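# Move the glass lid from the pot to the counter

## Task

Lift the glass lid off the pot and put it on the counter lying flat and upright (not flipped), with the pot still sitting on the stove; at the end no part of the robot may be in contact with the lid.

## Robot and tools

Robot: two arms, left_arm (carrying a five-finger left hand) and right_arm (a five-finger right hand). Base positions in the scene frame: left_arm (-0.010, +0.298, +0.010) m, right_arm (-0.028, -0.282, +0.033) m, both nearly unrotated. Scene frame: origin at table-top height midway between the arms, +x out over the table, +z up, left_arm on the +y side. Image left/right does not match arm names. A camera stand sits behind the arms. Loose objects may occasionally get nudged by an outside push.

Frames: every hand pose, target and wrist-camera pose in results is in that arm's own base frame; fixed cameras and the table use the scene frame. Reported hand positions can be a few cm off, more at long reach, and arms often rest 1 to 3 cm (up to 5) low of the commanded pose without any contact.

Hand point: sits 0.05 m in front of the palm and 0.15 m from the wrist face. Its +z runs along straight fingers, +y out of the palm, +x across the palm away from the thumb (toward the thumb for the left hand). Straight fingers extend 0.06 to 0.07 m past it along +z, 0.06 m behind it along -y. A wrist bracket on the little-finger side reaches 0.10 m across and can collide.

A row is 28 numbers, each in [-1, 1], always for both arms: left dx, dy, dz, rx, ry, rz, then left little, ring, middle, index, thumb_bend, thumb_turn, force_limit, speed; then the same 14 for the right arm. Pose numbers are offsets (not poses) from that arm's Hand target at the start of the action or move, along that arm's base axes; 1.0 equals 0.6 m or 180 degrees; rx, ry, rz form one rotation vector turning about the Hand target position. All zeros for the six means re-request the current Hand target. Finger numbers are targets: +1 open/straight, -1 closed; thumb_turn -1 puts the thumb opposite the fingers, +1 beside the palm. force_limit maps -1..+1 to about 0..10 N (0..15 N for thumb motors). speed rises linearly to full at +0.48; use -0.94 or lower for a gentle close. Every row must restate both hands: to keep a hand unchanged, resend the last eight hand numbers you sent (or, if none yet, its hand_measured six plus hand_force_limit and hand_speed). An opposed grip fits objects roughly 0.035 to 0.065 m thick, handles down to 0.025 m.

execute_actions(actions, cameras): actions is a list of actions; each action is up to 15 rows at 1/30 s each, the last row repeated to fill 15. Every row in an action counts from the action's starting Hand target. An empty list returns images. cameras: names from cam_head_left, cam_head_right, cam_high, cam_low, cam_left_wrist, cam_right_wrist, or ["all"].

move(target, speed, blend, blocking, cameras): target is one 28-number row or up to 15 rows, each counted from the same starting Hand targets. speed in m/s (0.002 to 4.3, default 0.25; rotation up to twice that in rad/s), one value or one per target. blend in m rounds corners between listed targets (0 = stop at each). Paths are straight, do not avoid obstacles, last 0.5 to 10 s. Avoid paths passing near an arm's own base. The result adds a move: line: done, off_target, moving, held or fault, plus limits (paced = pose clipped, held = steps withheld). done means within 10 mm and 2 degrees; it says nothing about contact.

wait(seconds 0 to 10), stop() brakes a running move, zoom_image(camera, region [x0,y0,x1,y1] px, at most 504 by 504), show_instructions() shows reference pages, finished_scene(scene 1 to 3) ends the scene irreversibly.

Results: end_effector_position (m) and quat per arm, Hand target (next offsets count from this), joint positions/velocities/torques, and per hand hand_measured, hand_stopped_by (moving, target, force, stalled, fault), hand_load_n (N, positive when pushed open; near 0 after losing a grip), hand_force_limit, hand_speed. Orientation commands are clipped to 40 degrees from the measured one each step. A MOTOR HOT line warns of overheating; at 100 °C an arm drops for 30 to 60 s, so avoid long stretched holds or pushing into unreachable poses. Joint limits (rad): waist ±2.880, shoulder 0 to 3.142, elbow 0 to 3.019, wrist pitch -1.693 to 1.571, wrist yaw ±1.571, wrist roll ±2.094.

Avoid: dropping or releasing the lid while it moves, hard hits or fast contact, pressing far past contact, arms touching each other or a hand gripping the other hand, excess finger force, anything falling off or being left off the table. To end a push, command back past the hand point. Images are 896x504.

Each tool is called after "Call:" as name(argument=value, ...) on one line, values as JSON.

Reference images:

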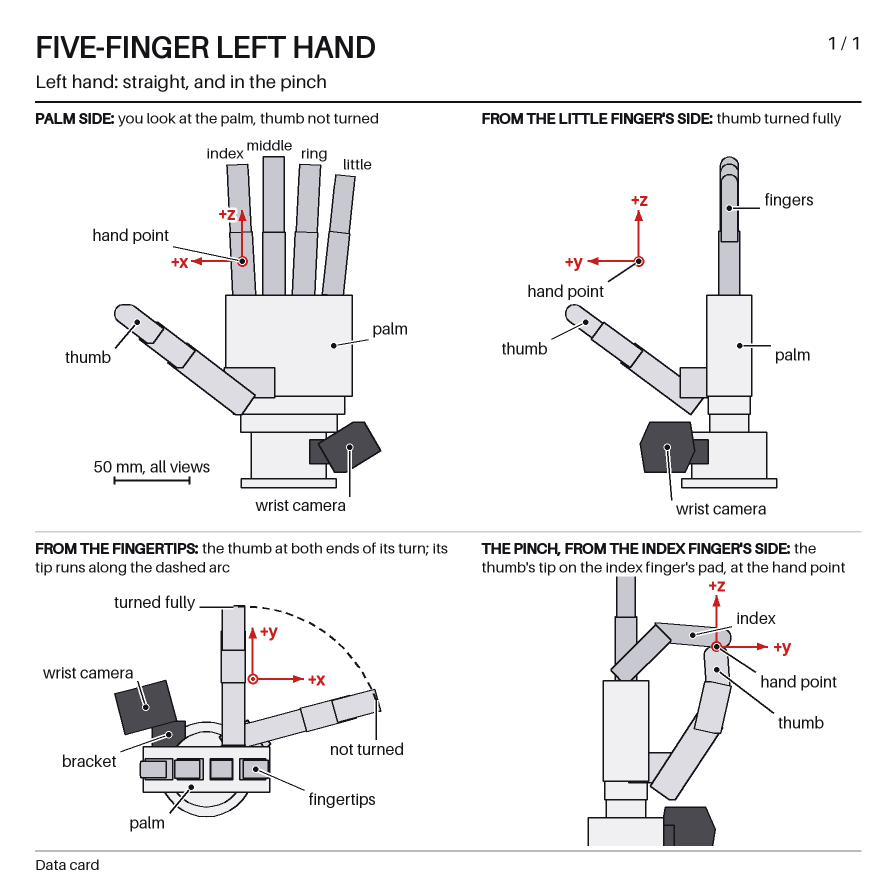

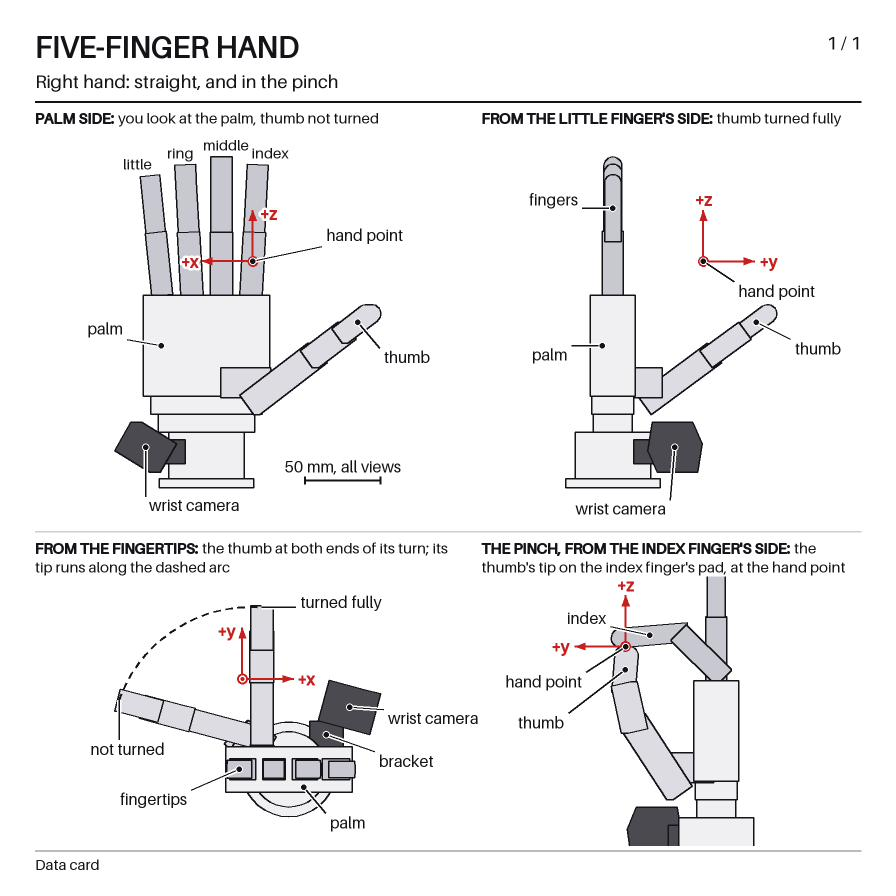

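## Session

Call:
execute_actions(actions=[])

Scene clock: 0.00 s.
left_arm: end_effector_position=(+0.3469, -0.2491, +0.1554) hand_measured=(+1.000, +1.000, +1.000, +1.000, +1.000, +1.000) hand_load_n=(+0.0, +0.0, +0.0, +0.0, +0.0, +0.0) hand_stopped_by=(target, target, target, target, target, target) hand_force_limit=0.00 hand_speed=-0.80 end_effector_quat_wxyz=(+0.585, -0.476, +0.602, -0.261) | right_arm: end_effector_position=(+0.7392, +0.0282, +0.2799) hand_measured=(+1.000, +1.000, +1.000, +1.000, +1.000, +1.000) hand_load_n=(+0.0, +0.0, +0.0, +0.0, +0.0, +0.0) hand_stopped_by=(target, target, target, target, target, target) hand_force_limit=0.00 hand_speed=-0.80 end_effector_quat_wxyz=(+0.292, +0.910, -0.067, +0.288)
Joint positions: left_arm=[-1.036 1.238 0.644 0.022 -1.234 -0.065] | right_arm=[0.27 2.231 2.43 -1.327 0.746 -1.329]
Joint velocities: within noise
Joint torques (N m): no reading
Heat: left arm: hottest shoulder 31 °C; right arm: hottest shoulder 29 °C.
Hand target: left_arm +0.3501, -0.2547, +0.1613; +0.584, -0.479, +0.599, -0.267 | right_arm +0.7414, +0.0288, +0.2934; +0.287, +0.906, -0.073, +0.301

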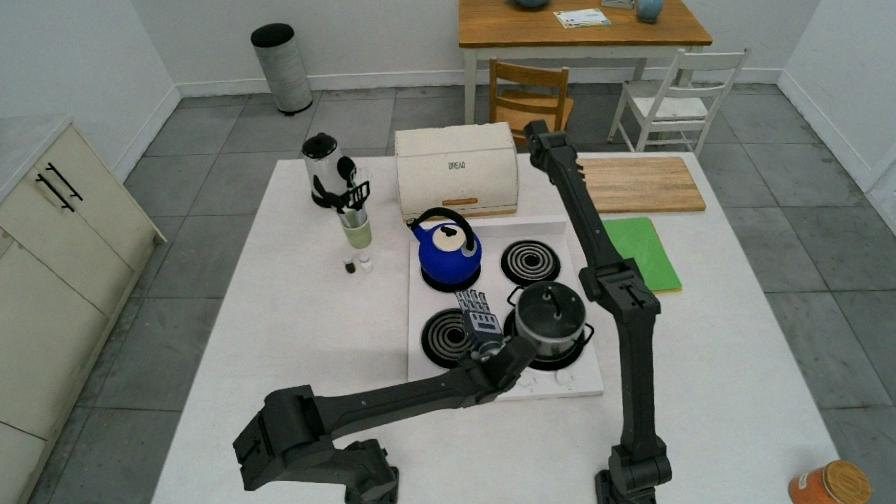

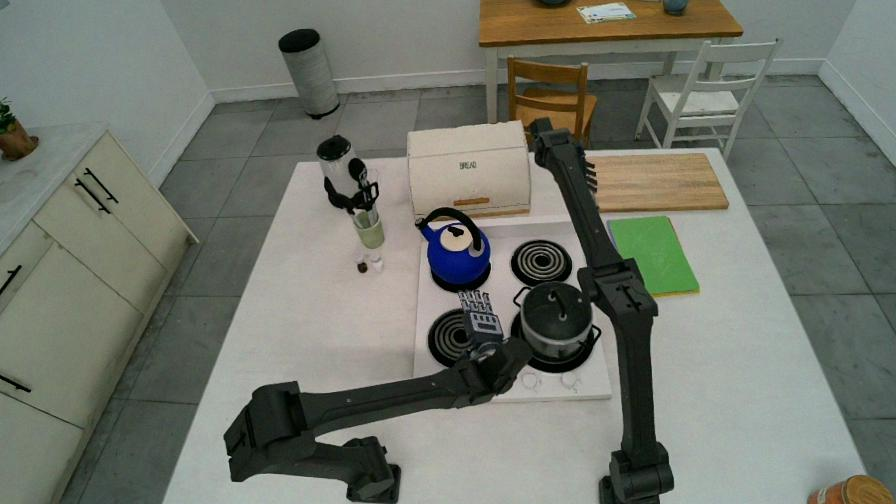

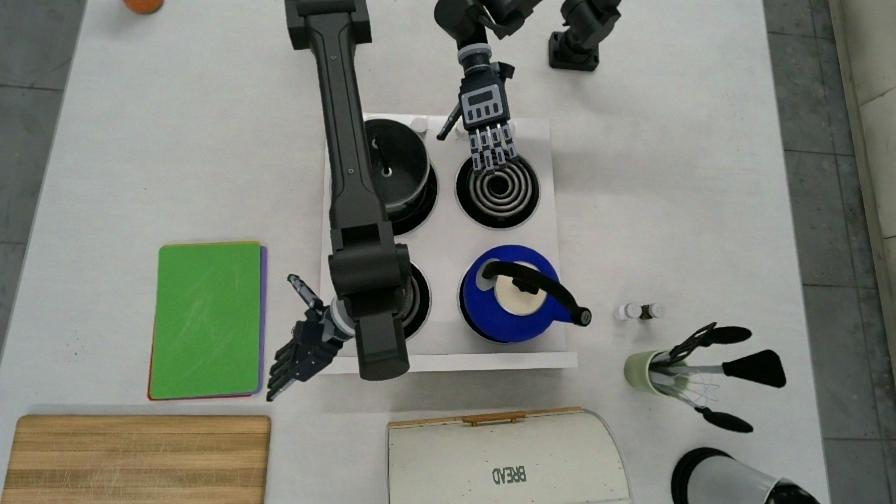

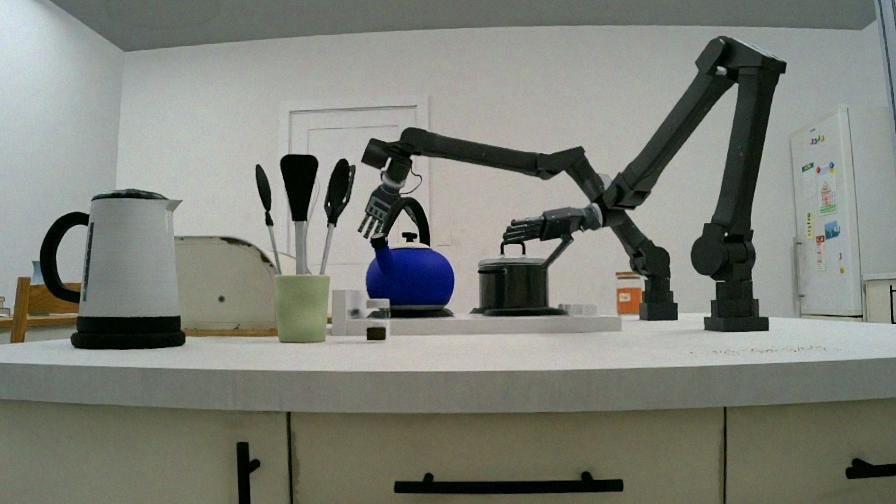

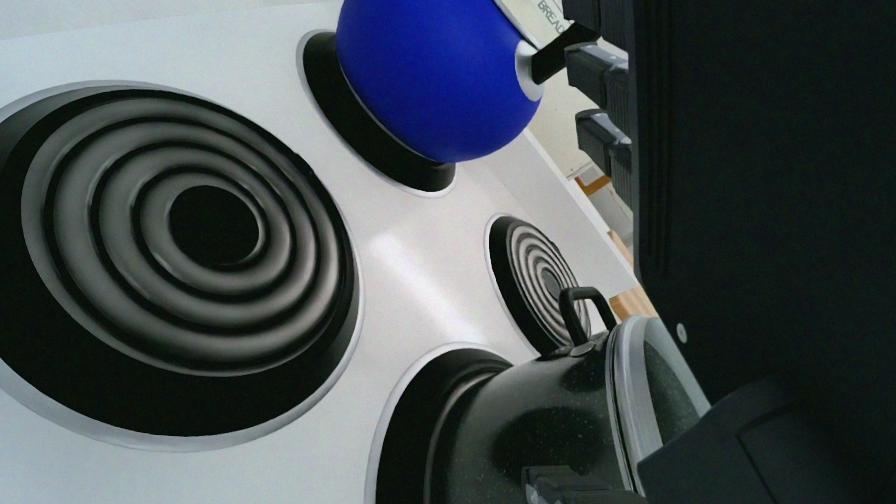

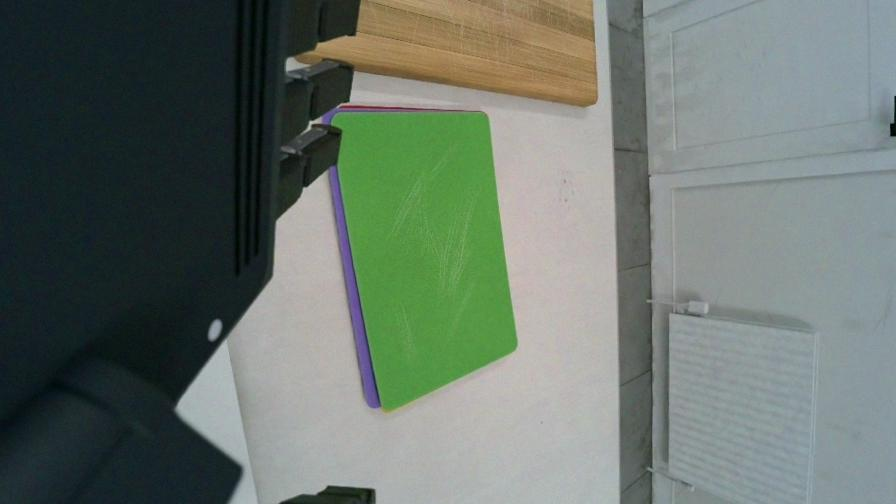

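Call:
zoom_image(camera="cam_head_right", region=[490, 260, 630, 390])

Call:
zoom_image(camera="cam_head_left", region=[480, 260, 620, 390])

Call:
zoom_image(camera="cam_high", region=[350, 90, 490, 230])

Call:
zoom_image(camera="cam_low", region=[440, 190, 600, 330])

Scaled by 3.600 from the camera's 896x504 image, which has a finer 1280x720 frame.

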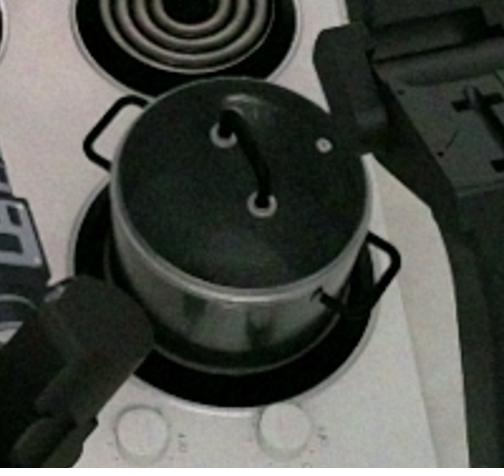

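Scaled by 3.600 from the camera's 896x504 image, which has a finer 1280x720 frame.

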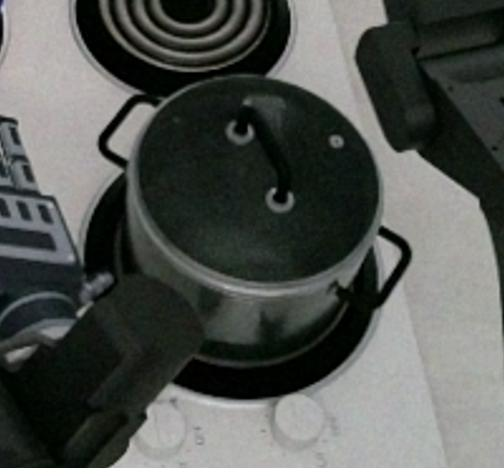

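Scaled by 3.600 from the camera's 896x504 image, which has a finer 1280x720 frame.

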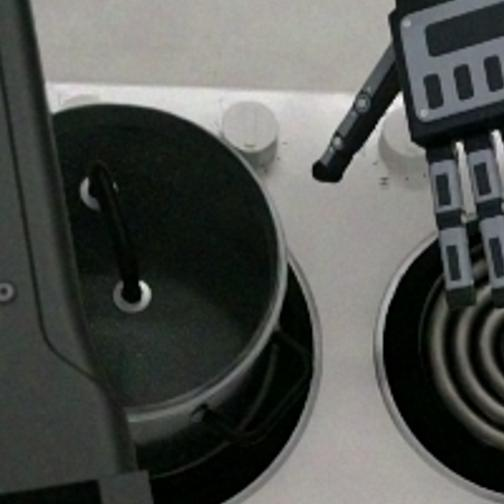

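Scaled by 3.150 from the camera's 896x504 image, which has a finer 1280x720 frame.

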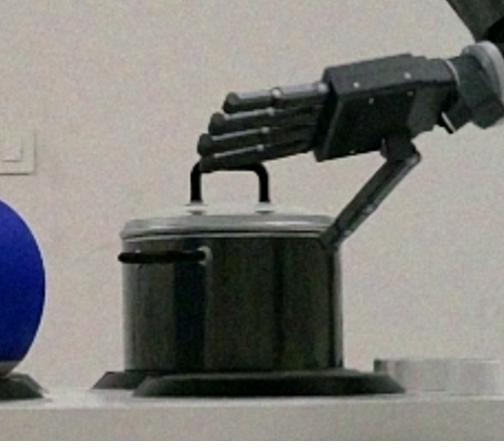

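Call:
move(target=[[0,0,0.2,0,0,0,1,1,0.5,0.5,0.5,1,0,0.3,-0.29,-0.84,0.167,0,0,-0.233,1,1,1,1,1,1,0,-0.8],[0.042,-0.333,0.198,-0.1706,0.0208,-0.4372,1,1,0.5,0.5,0.5,1,0,0.3,-0.29,-0.84,0.167,0,0,-0.233,1,1,1,1,1,1,0,-0.8]], speed=[0.3, 0.25], cameras=["all"])

Scene clock: 72.73 s.
left_arm: end_effector_position=(+0.3580, -0.4482, +0.2650) hand_measured=(+1.000, +1.000, +0.500, +0.500, +0.500, +1.000) hand_load_n=(+0.0, +0.0, +0.0, +0.0, +0.0, +0.0) hand_stopped_by=(target, target, target, target, target, target) hand_force_limit=0.00 hand_speed=0.30 end_effector_quat_wxyz=(+0.123, -0.131, +0.705, -0.686) | right_arm: end_effector_position=(+0.5631, -0.4760, +0.3847) hand_measured=(+1.000, +1.000, +1.000, +1.000, +1.000, +1.000) hand_load_n=(+0.0, +0.0, +0.0, +0.0, +0.0, +0.0) hand_stopped_by=(target, target, target, target, target, target) hand_force_limit=0.00 hand_speed=-0.80 end_effector_quat_wxyz=(+0.386, +0.818, -0.376, +0.201)
Joint positions: left_arm=[-0.677 1.335 0.841 0.46 0.532 0.011] | right_arm=[-0.466 2.332 2.885 -1.57 0.75 -1.398]
Joint torques (N m): left_arm=[0.56 -6.24 13.29 3.03 0.32 -0.1] | right_arm=[-1.67 -17.38 12.3 0.81 0.34 -0.19]
Heat: left arm: hottest elbow 34 °C; right arm: hottest shoulder 36 °C.
Hand target: left_arm +0.3754, -0.4545, +0.2801; +0.130, -0.130, +0.695, -0.695 | right_arm +0.5674, -0.4752, +0.3935; +0.376, +0.820, -0.392, +0.179
Off the commanded pose: left_arm 0.024 m, 2 deg | right_arm 0.010 m, 3 deg.
elbow stopped short (right arm): the move would have taken joint 3 (elbow) straighter than the controller allows.
move: off_target (left_arm, right_arm)

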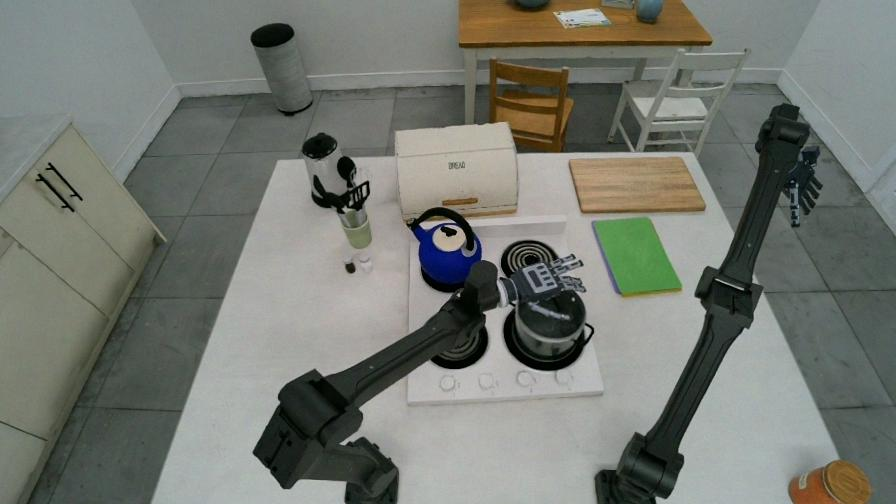

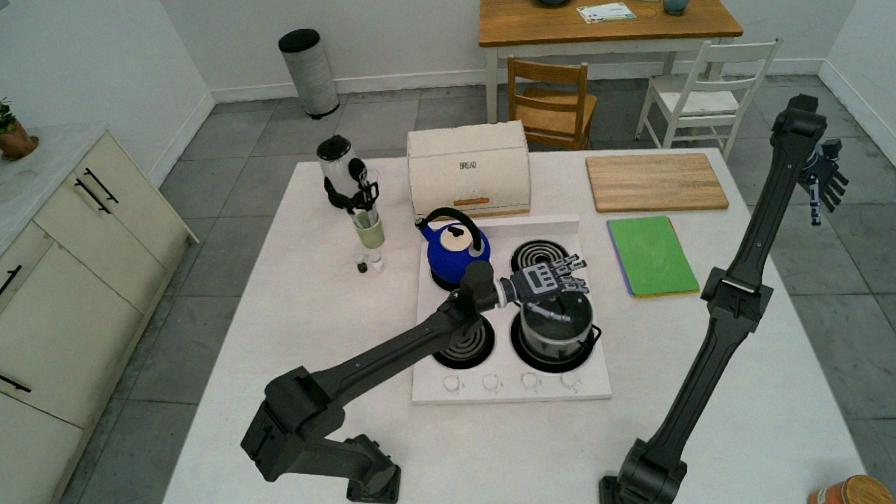

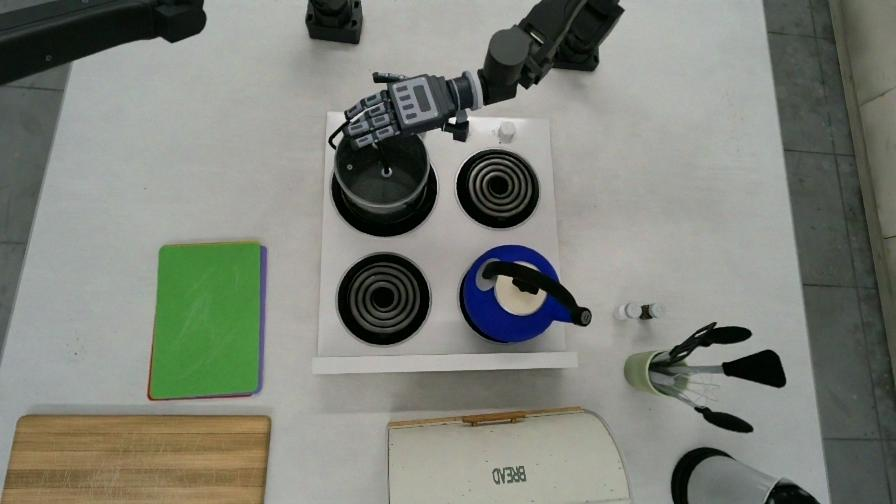

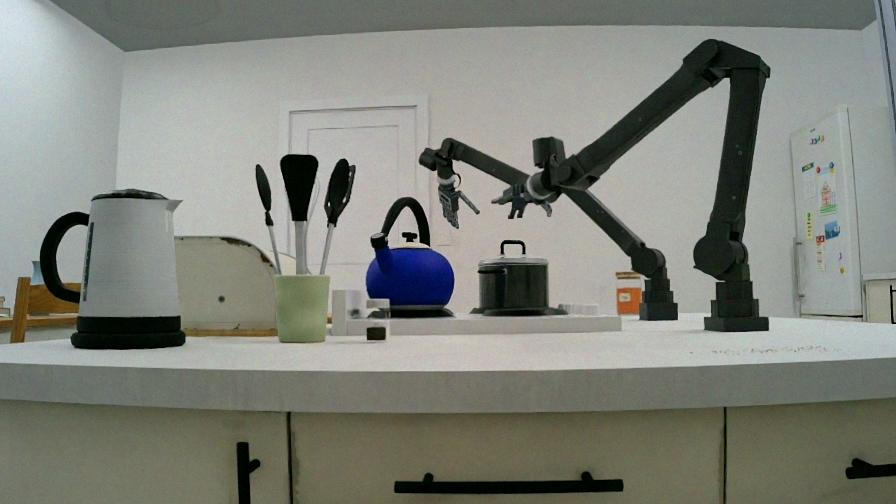

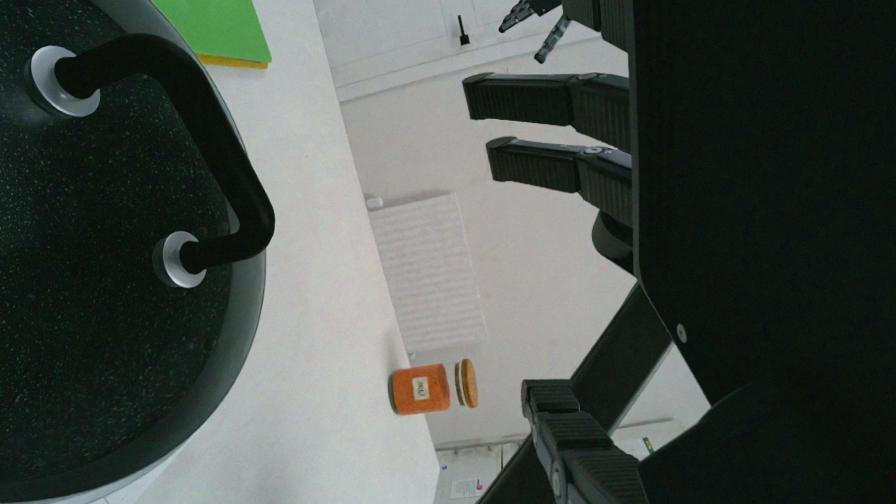

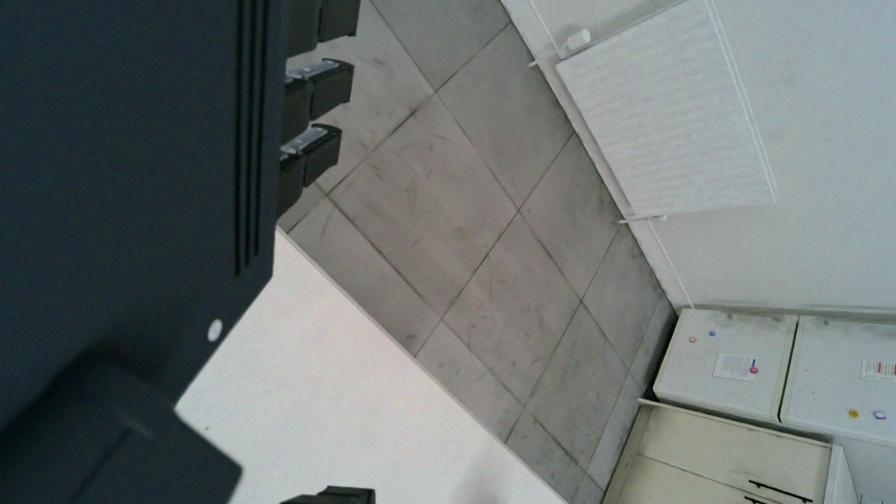

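Call:
move(target=[0.047,0.018,-0.02,0,0,0,1,1,0.5,0.5,0.5,1,0,0.3,0,0,0,0,0,0,1,1,1,1,1,1,0,-0.8], speed=0.12, cameras=["cam_left_wrist","cam_low","cam_high"])

Call:
zoom_image(camera="cam_low", region=[440, 150, 580, 290])

Scene clock: 116.33 s.
left_arm: end_effector_position=(+0.3871, -0.4377, +0.2544) hand_measured=(+1.000, +1.000, +0.500, +0.500, +0.500, +1.000) hand_load_n=(+0.0, -0.5, +0.0, +0.0, +0.0, +0.0) hand_stopped_by=(target, target, target, target, target, target) hand_force_limit=0.00 hand_speed=0.30 end_effector_quat_wxyz=(+0.124, -0.133, +0.705, -0.686) | right_arm: end_effector_position=(+0.5631, -0.4760, +0.3847) hand_measured=(+1.000, +1.000, +1.000, +1.000, +1.000, +1.000) hand_load_n=(+0.0, +0.0, +0.0, +0.0, +0.0, +0.0) hand_stopped_by=(target, target, target, target, target, target) hand_force_limit=0.00 hand_speed=-0.80 end_effector_quat_wxyz=(+0.386, +0.818, -0.376, +0.201)
Joint positions: left_arm=[-0.616 1.395 0.866 0.496 0.591 0.011] | right_arm=[-0.466 2.332 2.885 -1.57 0.75 -1.398]
Joint torques (N m): left_arm=[-1.08 -6.24 13.2 2.74 0.31 -0.19] | right_arm=[-1.49 -17.38 12.3 0.8 0.33 -0.19]
Heat: left arm: hottest elbow 39 °C; right arm: hottest shoulder 36 °C.
Hand target: left_arm +0.4037, -0.4437, +0.2682; +0.130, -0.130, +0.695, -0.695 | right_arm +0.5674, -0.4752, +0.3935; +0.376, +0.820, -0.392, +0.179
Off the commanded pose: left_arm 0.022 m, 2 deg | right_arm 0.010 m, 3 deg.
elbow stopped short (right arm): the move would have taken joint 3 (elbow) straighter than the controller allows.
move: off_target (left_arm, right_arm)
Images, in order (width x height): cam_high 896x504, cam_low 896x504, cam_left_wrist 896x504.

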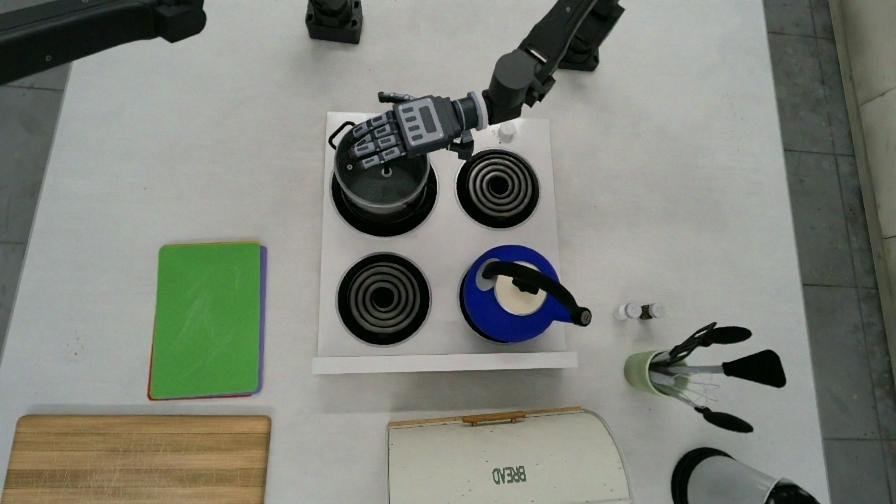

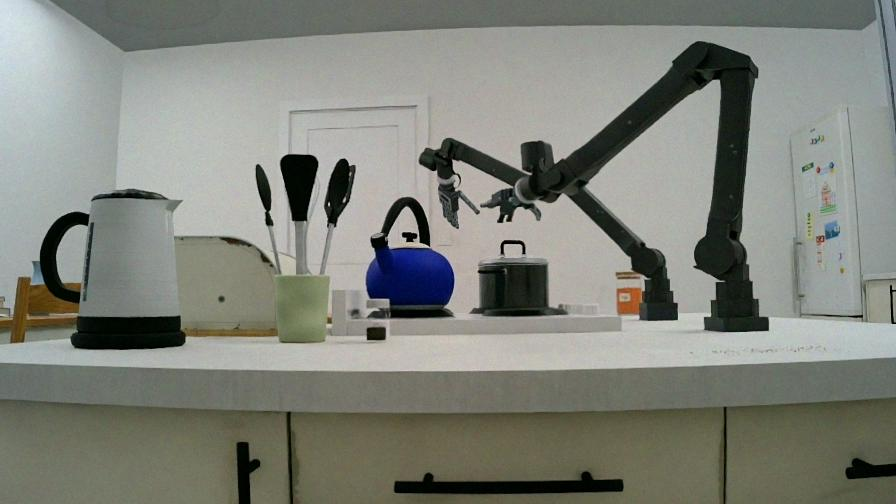

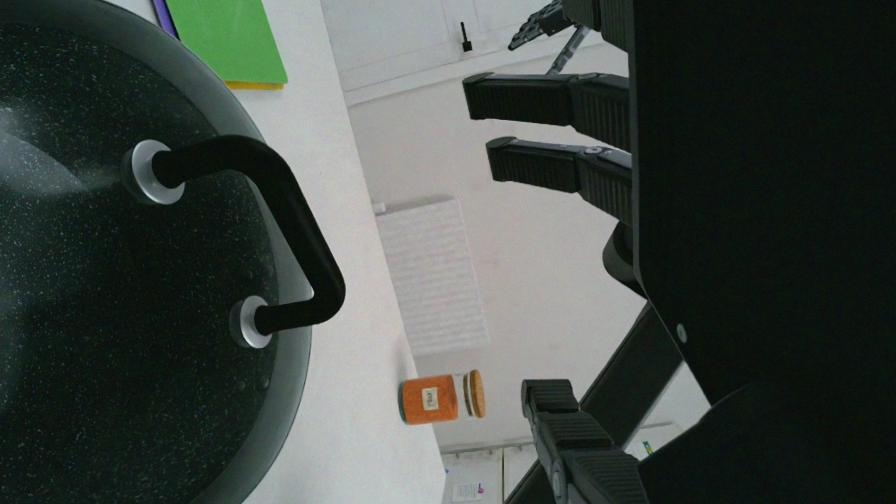

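Scaled by 3.600 from the camera's 896x504 image, which has a finer 1280x720 frame.

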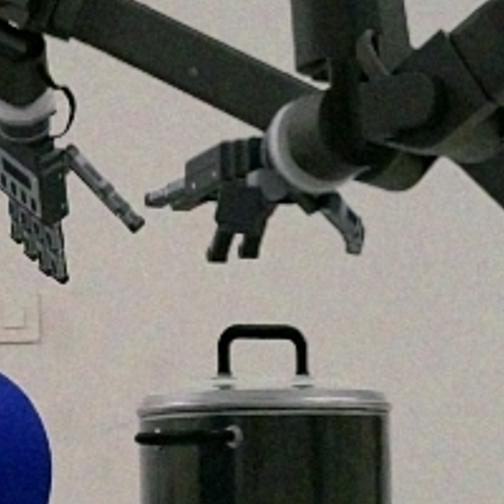

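Call:
move(target=[0.006,-0.0155,-0.05,0,0,0,1,1,0.5,0.5,0.5,1,0,0.3,0,0,0,0,0,0,1,1,1,1,1,1,0,-0.8], speed=0.1, cameras=["cam_left_wrist","cam_low"])

Call:
zoom_image(camera="cam_low", region=[440, 150, 580, 290])

Scene clock: 144.20 s.
left_arm: end_effector_position=(+0.3991, -0.4455, +0.2344) hand_measured=(+1.000, +1.000, +0.500, +0.500, +0.500, +1.000) hand_load_n=(+0.0, +0.0, +0.0, +0.0, +0.0, +0.0) hand_stopped_by=(target, target, target, target, target, target) hand_force_limit=0.00 hand_speed=0.30 end_effector_quat_wxyz=(+0.129, -0.130, +0.700, -0.690) | right_arm: end_effector_position=(+0.5631, -0.4760, +0.3847) hand_measured=(+1.000, +1.000, +1.000, +1.000, +1.000, +1.000) hand_load_n=(+0.0, +0.0, +0.0, +0.0, +0.0, +0.0) hand_stopped_by=(target, target, target, target, target, target) hand_force_limit=0.00 hand_speed=-0.80 end_effector_quat_wxyz=(+0.386, +0.818, -0.376, +0.201)
Joint positions: left_arm=[-0.616 1.465 0.866 0.583 0.586 0.011] | right_arm=[-0.466 2.332 2.885 -1.57 0.75 -1.398]
Joint torques (N m): left_arm=[-2.61 -5.95 11 2.89 -0.04 -0.2] | right_arm=[-1.55 -17.14 12.34 0.81 0.33 -0.19]
Heat: left arm: hottest elbow 43 °C; right arm: hottest shoulder 36 °C.
Hand target: left_arm +0.4072, -0.4530, +0.2382; +0.130, -0.130, +0.695, -0.695 | right_arm +0.5674, -0.4752, +0.3935; +0.376, +0.820, -0.392, +0.179
Off the commanded pose: left_arm 0.012 m, 1 deg | right_arm 0.010 m, 3 deg.
elbow stopped short (right arm): the move would have taken joint 3 (elbow) straighter than the controller allows.
move: off_target (left_arm, right_arm)
Images, in order (width x height): cam_low 896x504, cam_left_wrist 896x504.

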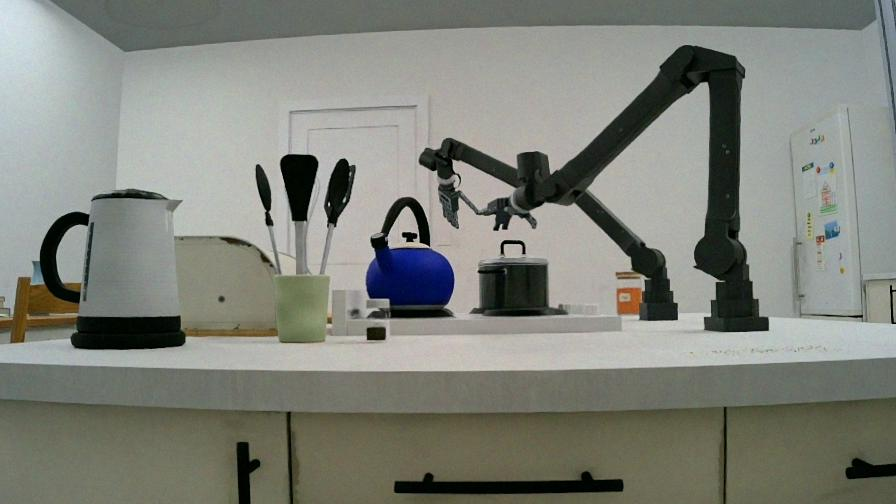

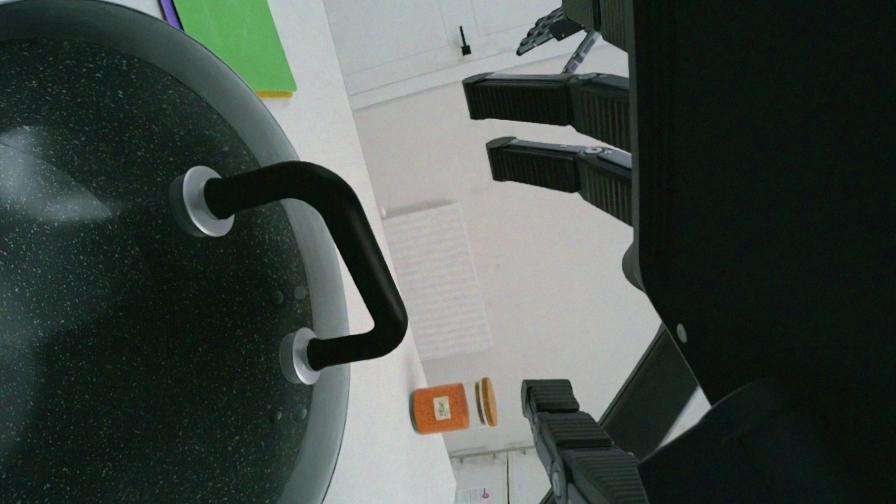

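Scaled by 3.600 from the camera's 896x504 image, which has a finer 1280x720 frame.

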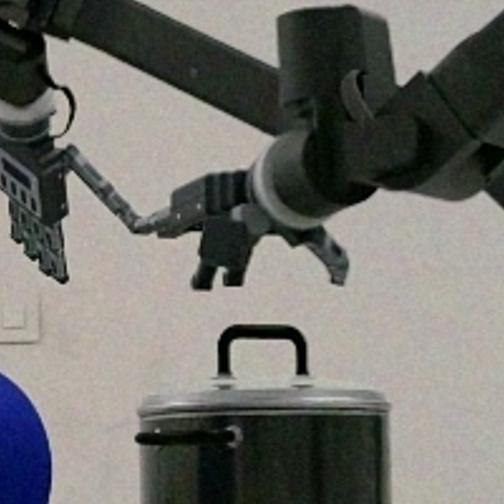

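Call:
wait(seconds=0, cameras=["cam_left_wrist", "cam_low"])

Scene clock: 178.07 s.
left_arm: end_effector_position=(+0.3990, -0.4455, +0.2344) hand_measured=(+1.000, +1.000, +0.500, +0.500, +0.500, +1.000) hand_load_n=(+0.0, +0.0, +0.0, +0.0, +0.0, +0.0) hand_stopped_by=(target, target, target, target, target, target) hand_force_limit=0.00 hand_speed=0.30 end_effector_quat_wxyz=(+0.129, -0.130, +0.700, -0.690) | right_arm: end_effector_position=(+0.5631, -0.4760, +0.3847) hand_measured=(+1.000, +1.000, +1.000, +1.000, +1.000, +1.000) hand_load_n=(+0.0, +0.0, +0.0, +0.0, +0.0, +0.0) hand_stopped_by=(target, target, target, target, target, target) hand_force_limit=0.00 hand_speed=-0.80 end_effector_quat_wxyz=(+0.386, +0.818, -0.376, +0.201)
Joint positions: left_arm=[-0.616 1.465 0.866 0.583 0.586 0.01] | right_arm=[-0.466 2.332 2.885 -1.57 0.75 -1.398]
Joint torques (N m): left_arm=[-2.84 -6.77 11.38 2.69 -0.03 -0.17] | right_arm=[-1.55 -17.26 12.33 0.76 0.33 -0.19]
Heat: left arm: hottest elbow 42 °C; right arm: hottest shoulder 37 °C.
Hand target: left_arm +0.4072, -0.4530, +0.2382; +0.130, -0.130, +0.695, -0.695 | right_arm +0.5674, -0.4752, +0.3935; +0.376, +0.820, -0.392, +0.179
Off the commanded pose: left_arm 0.012 m, 1 deg | right_arm 0.010 m, 3 deg.
Images, in order (width x height): cam_low 896x504, cam_left_wrist 896x504.

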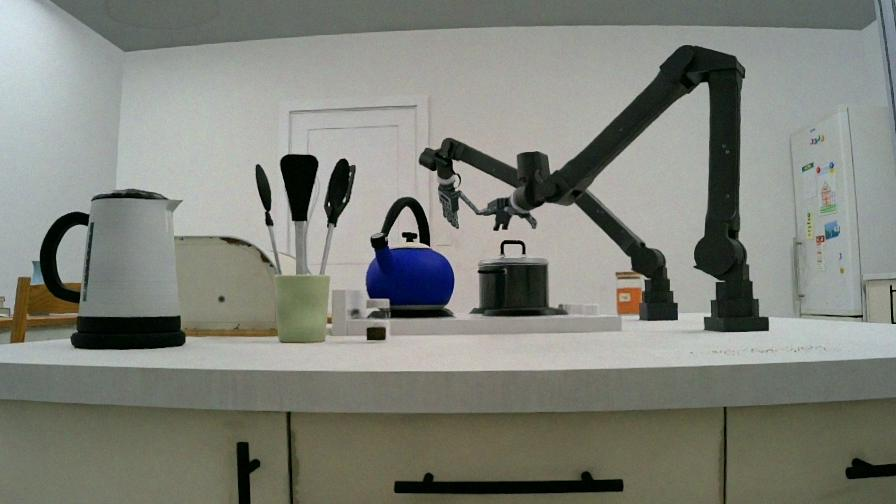

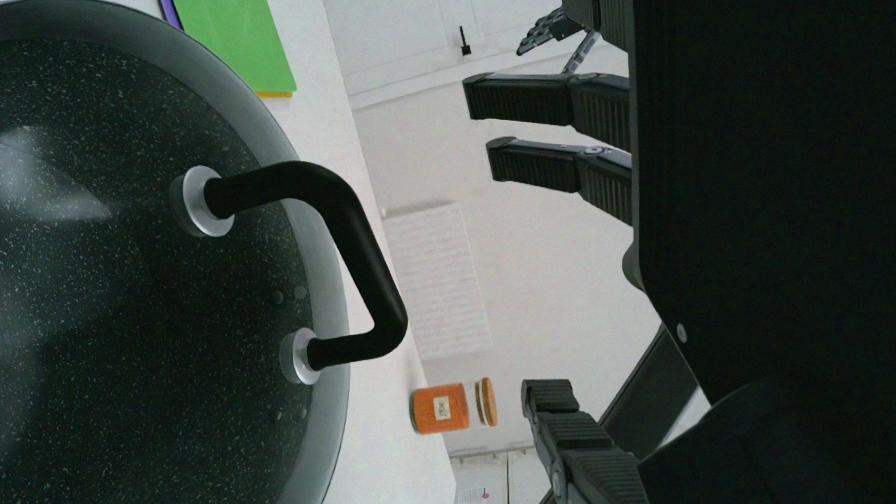

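Call:
move(target=[-0.014,-0.0055,-0.042,0,0,0,1,1,0.5,0.5,0.5,1,0,0.3,0,0,0,0,0,0,1,1,1,1,1,1,0,-0.8], speed=0.08, cameras=["cam_low","cam_left_wrist"])

Call:
zoom_image(camera="cam_low", region=[440, 150, 580, 290])

Scene clock: 191.93 s.
left_arm: end_effector_position=(+0.4028, -0.4492, +0.2266) hand_measured=(+1.000, +1.000, +0.500, +0.500, +0.500, +1.000) hand_load_n=(-0.5, -0.5, +0.0, +0.0, +0.0, -0.5) hand_stopped_by=(target, target, target, target, target, target) hand_force_limit=0.00 hand_speed=0.30 end_effector_quat_wxyz=(+0.141, -0.126, +0.691, -0.698) | right_arm: end_effector_position=(+0.5631, -0.4760, +0.3847) hand_measured=(+1.000, +1.000, +1.000, +1.000, +1.000, +1.000) hand_load_n=(+0.0, +0.0, +0.0, +0.0, +0.0, +0.0) hand_stopped_by=(target, target, target, target, target, target) hand_force_limit=0.00 hand_speed=-0.80 end_effector_quat_wxyz=(+0.386, +0.818, -0.376, +0.201)
Joint positions: left_arm=[-0.622 1.496 0.852 0.659 0.569 0.01] | right_arm=[-0.466 2.332 2.885 -1.57 0.75 -1.398]
Joint torques (N m): left_arm=[-2.32 -6.89 8.31 2.7 -0.07 -0.21] | right_arm=[-1.55 -17.14 12.33 0.84 0.33 -0.18]
Heat: left arm: hottest elbow 42 °C; right arm: hottest shoulder 37 °C.
Hand target: left_arm +0.3987, -0.4563, +0.2129; +0.130, -0.130, +0.695, -0.695 | right_arm +0.5674, -0.4752, +0.3935; +0.376, +0.820, -0.392, +0.179
Off the commanded pose: left_arm 0.016 m, 1 deg | right_arm 0.010 m, 3 deg.
elbow stopped short (right arm): the move would have taken joint 3 (elbow) straighter than the controller allows.
move: off_target (left_arm, right_arm)
Images, in order (width x height): cam_low 896x504, cam_left_wrist 896x504.

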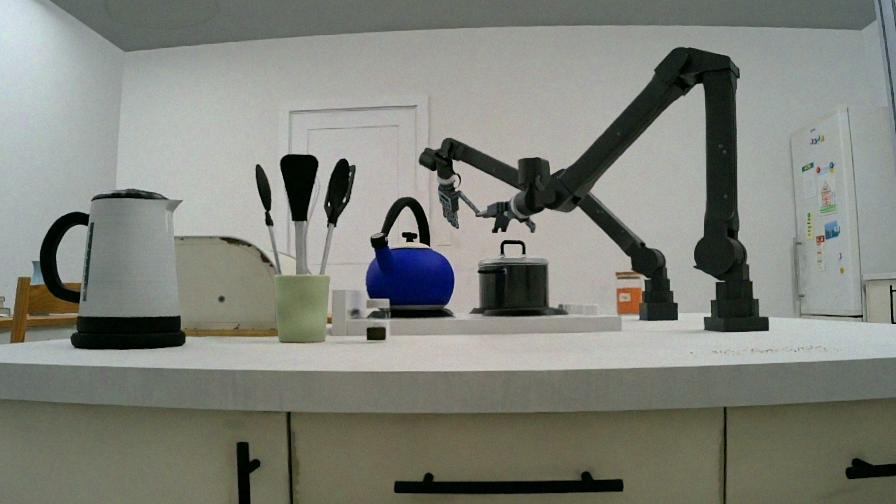

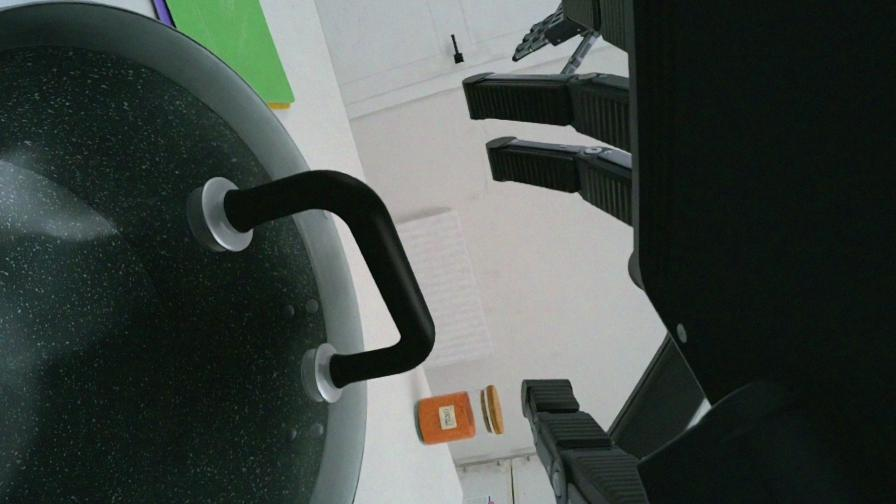

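Scaled by 3.600 from the camera's 896x504 image, which has a finer 1280x720 frame.

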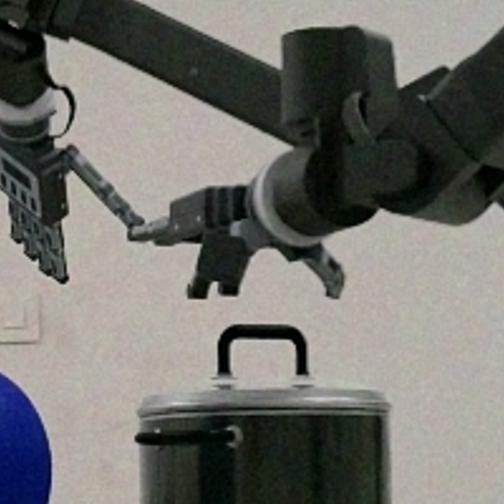

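Call:
move(target=[-0.025,-0.008,-0.037,0,0,0,1,1,0.5,0.5,0.5,1,0,0.3,0,0,0,0,0,0,1,1,1,1,1,1,0,-0.8], speed=0.08, cameras=["cam_low","cam_left_wrist"])

Call:
zoom_image(camera="cam_low", region=[440, 150, 580, 290])

Scene clock: 202.97 s.
left_arm: end_effector_position=(+0.3882, -0.4549, +0.2042) hand_measured=(+1.000, +1.000, +0.500, +0.500, +0.500, +1.000) hand_load_n=(+0.0, +0.0, +0.0, +0.0, +0.0, -0.5) hand_stopped_by=(target, target, target, target, target, target) hand_force_limit=0.00 hand_speed=0.30 end_effector_quat_wxyz=(+0.140, -0.126, +0.691, -0.698) | right_arm: end_effector_position=(+0.5631, -0.4760, +0.3847) hand_measured=(+1.000, +1.000, +1.000, +1.000, +1.000, +1.000) hand_load_n=(+0.0, +0.0, +0.0, +0.0, +0.0, +0.0) hand_stopped_by=(target, target, target, target, target, target) hand_force_limit=0.00 hand_speed=-0.80 end_effector_quat_wxyz=(+0.386, +0.818, -0.376, +0.201)
Joint positions: left_arm=[-0.652 1.52 0.803 0.731 0.54 0.01] | right_arm=[-0.466 2.332 2.885 -1.57 0.75 -1.398]
Joint torques (N m): left_arm=[-2.9 -6.95 8.08 2.89 -0.04 -0.19] | right_arm=[-1.61 -17.38 12.23 0.81 0.34 -0.19]
Heat: left arm: hottest elbow 40 °C; right arm: hottest shoulder 37 °C.
Hand target: left_arm +0.3838, -0.4610, +0.1908; +0.130, -0.130, +0.695, -0.695 | right_arm +0.5674, -0.4752, +0.3935; +0.376, +0.820, -0.392, +0.179
Off the commanded pose: left_arm 0.016 m, 1 deg | right_arm 0.010 m, 3 deg.
elbow stopped short (right arm): the move would have taken joint 3 (elbow) straighter than the controller allows.
move: off_target (left_arm, right_arm)
Images, in order (width x height): cam_low 896x504, cam_left_wrist 896x504.

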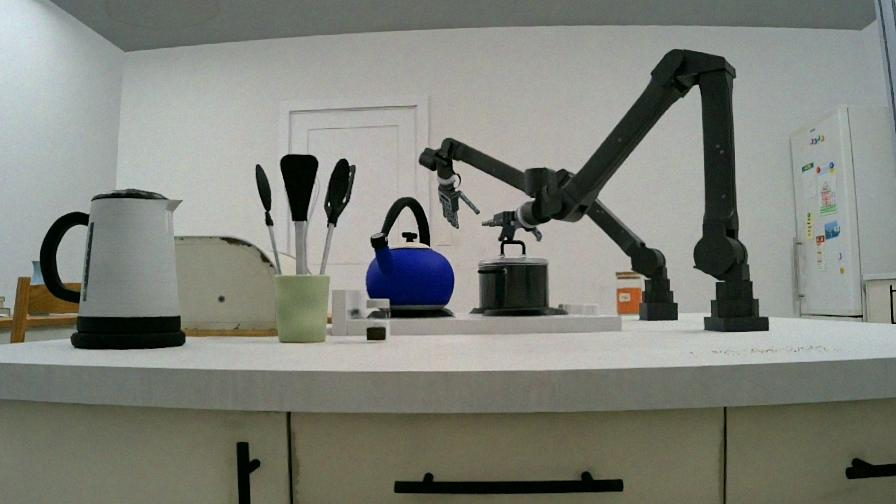

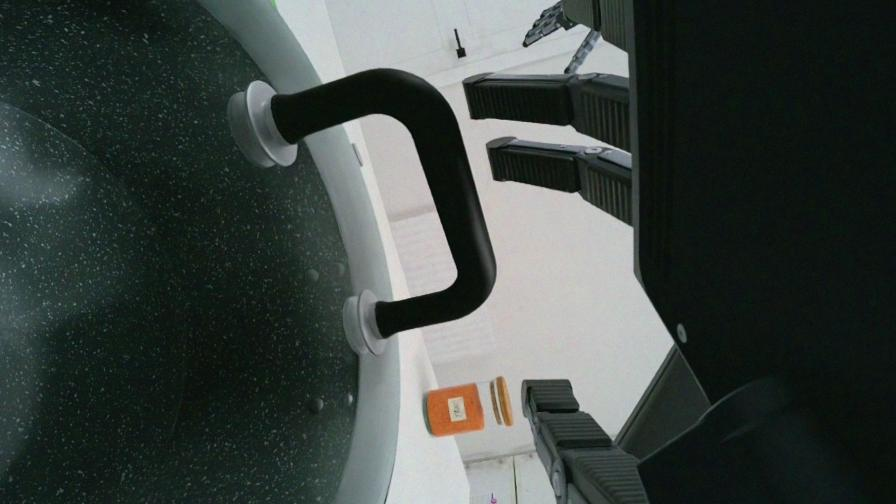

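Scaled by 3.600 from the camera's 896x504 image, which has a finer 1280x720 frame.

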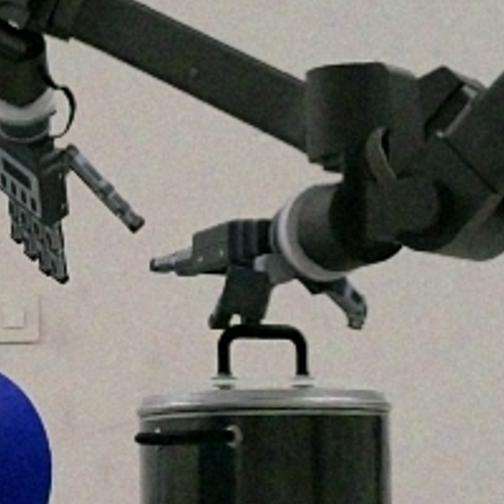

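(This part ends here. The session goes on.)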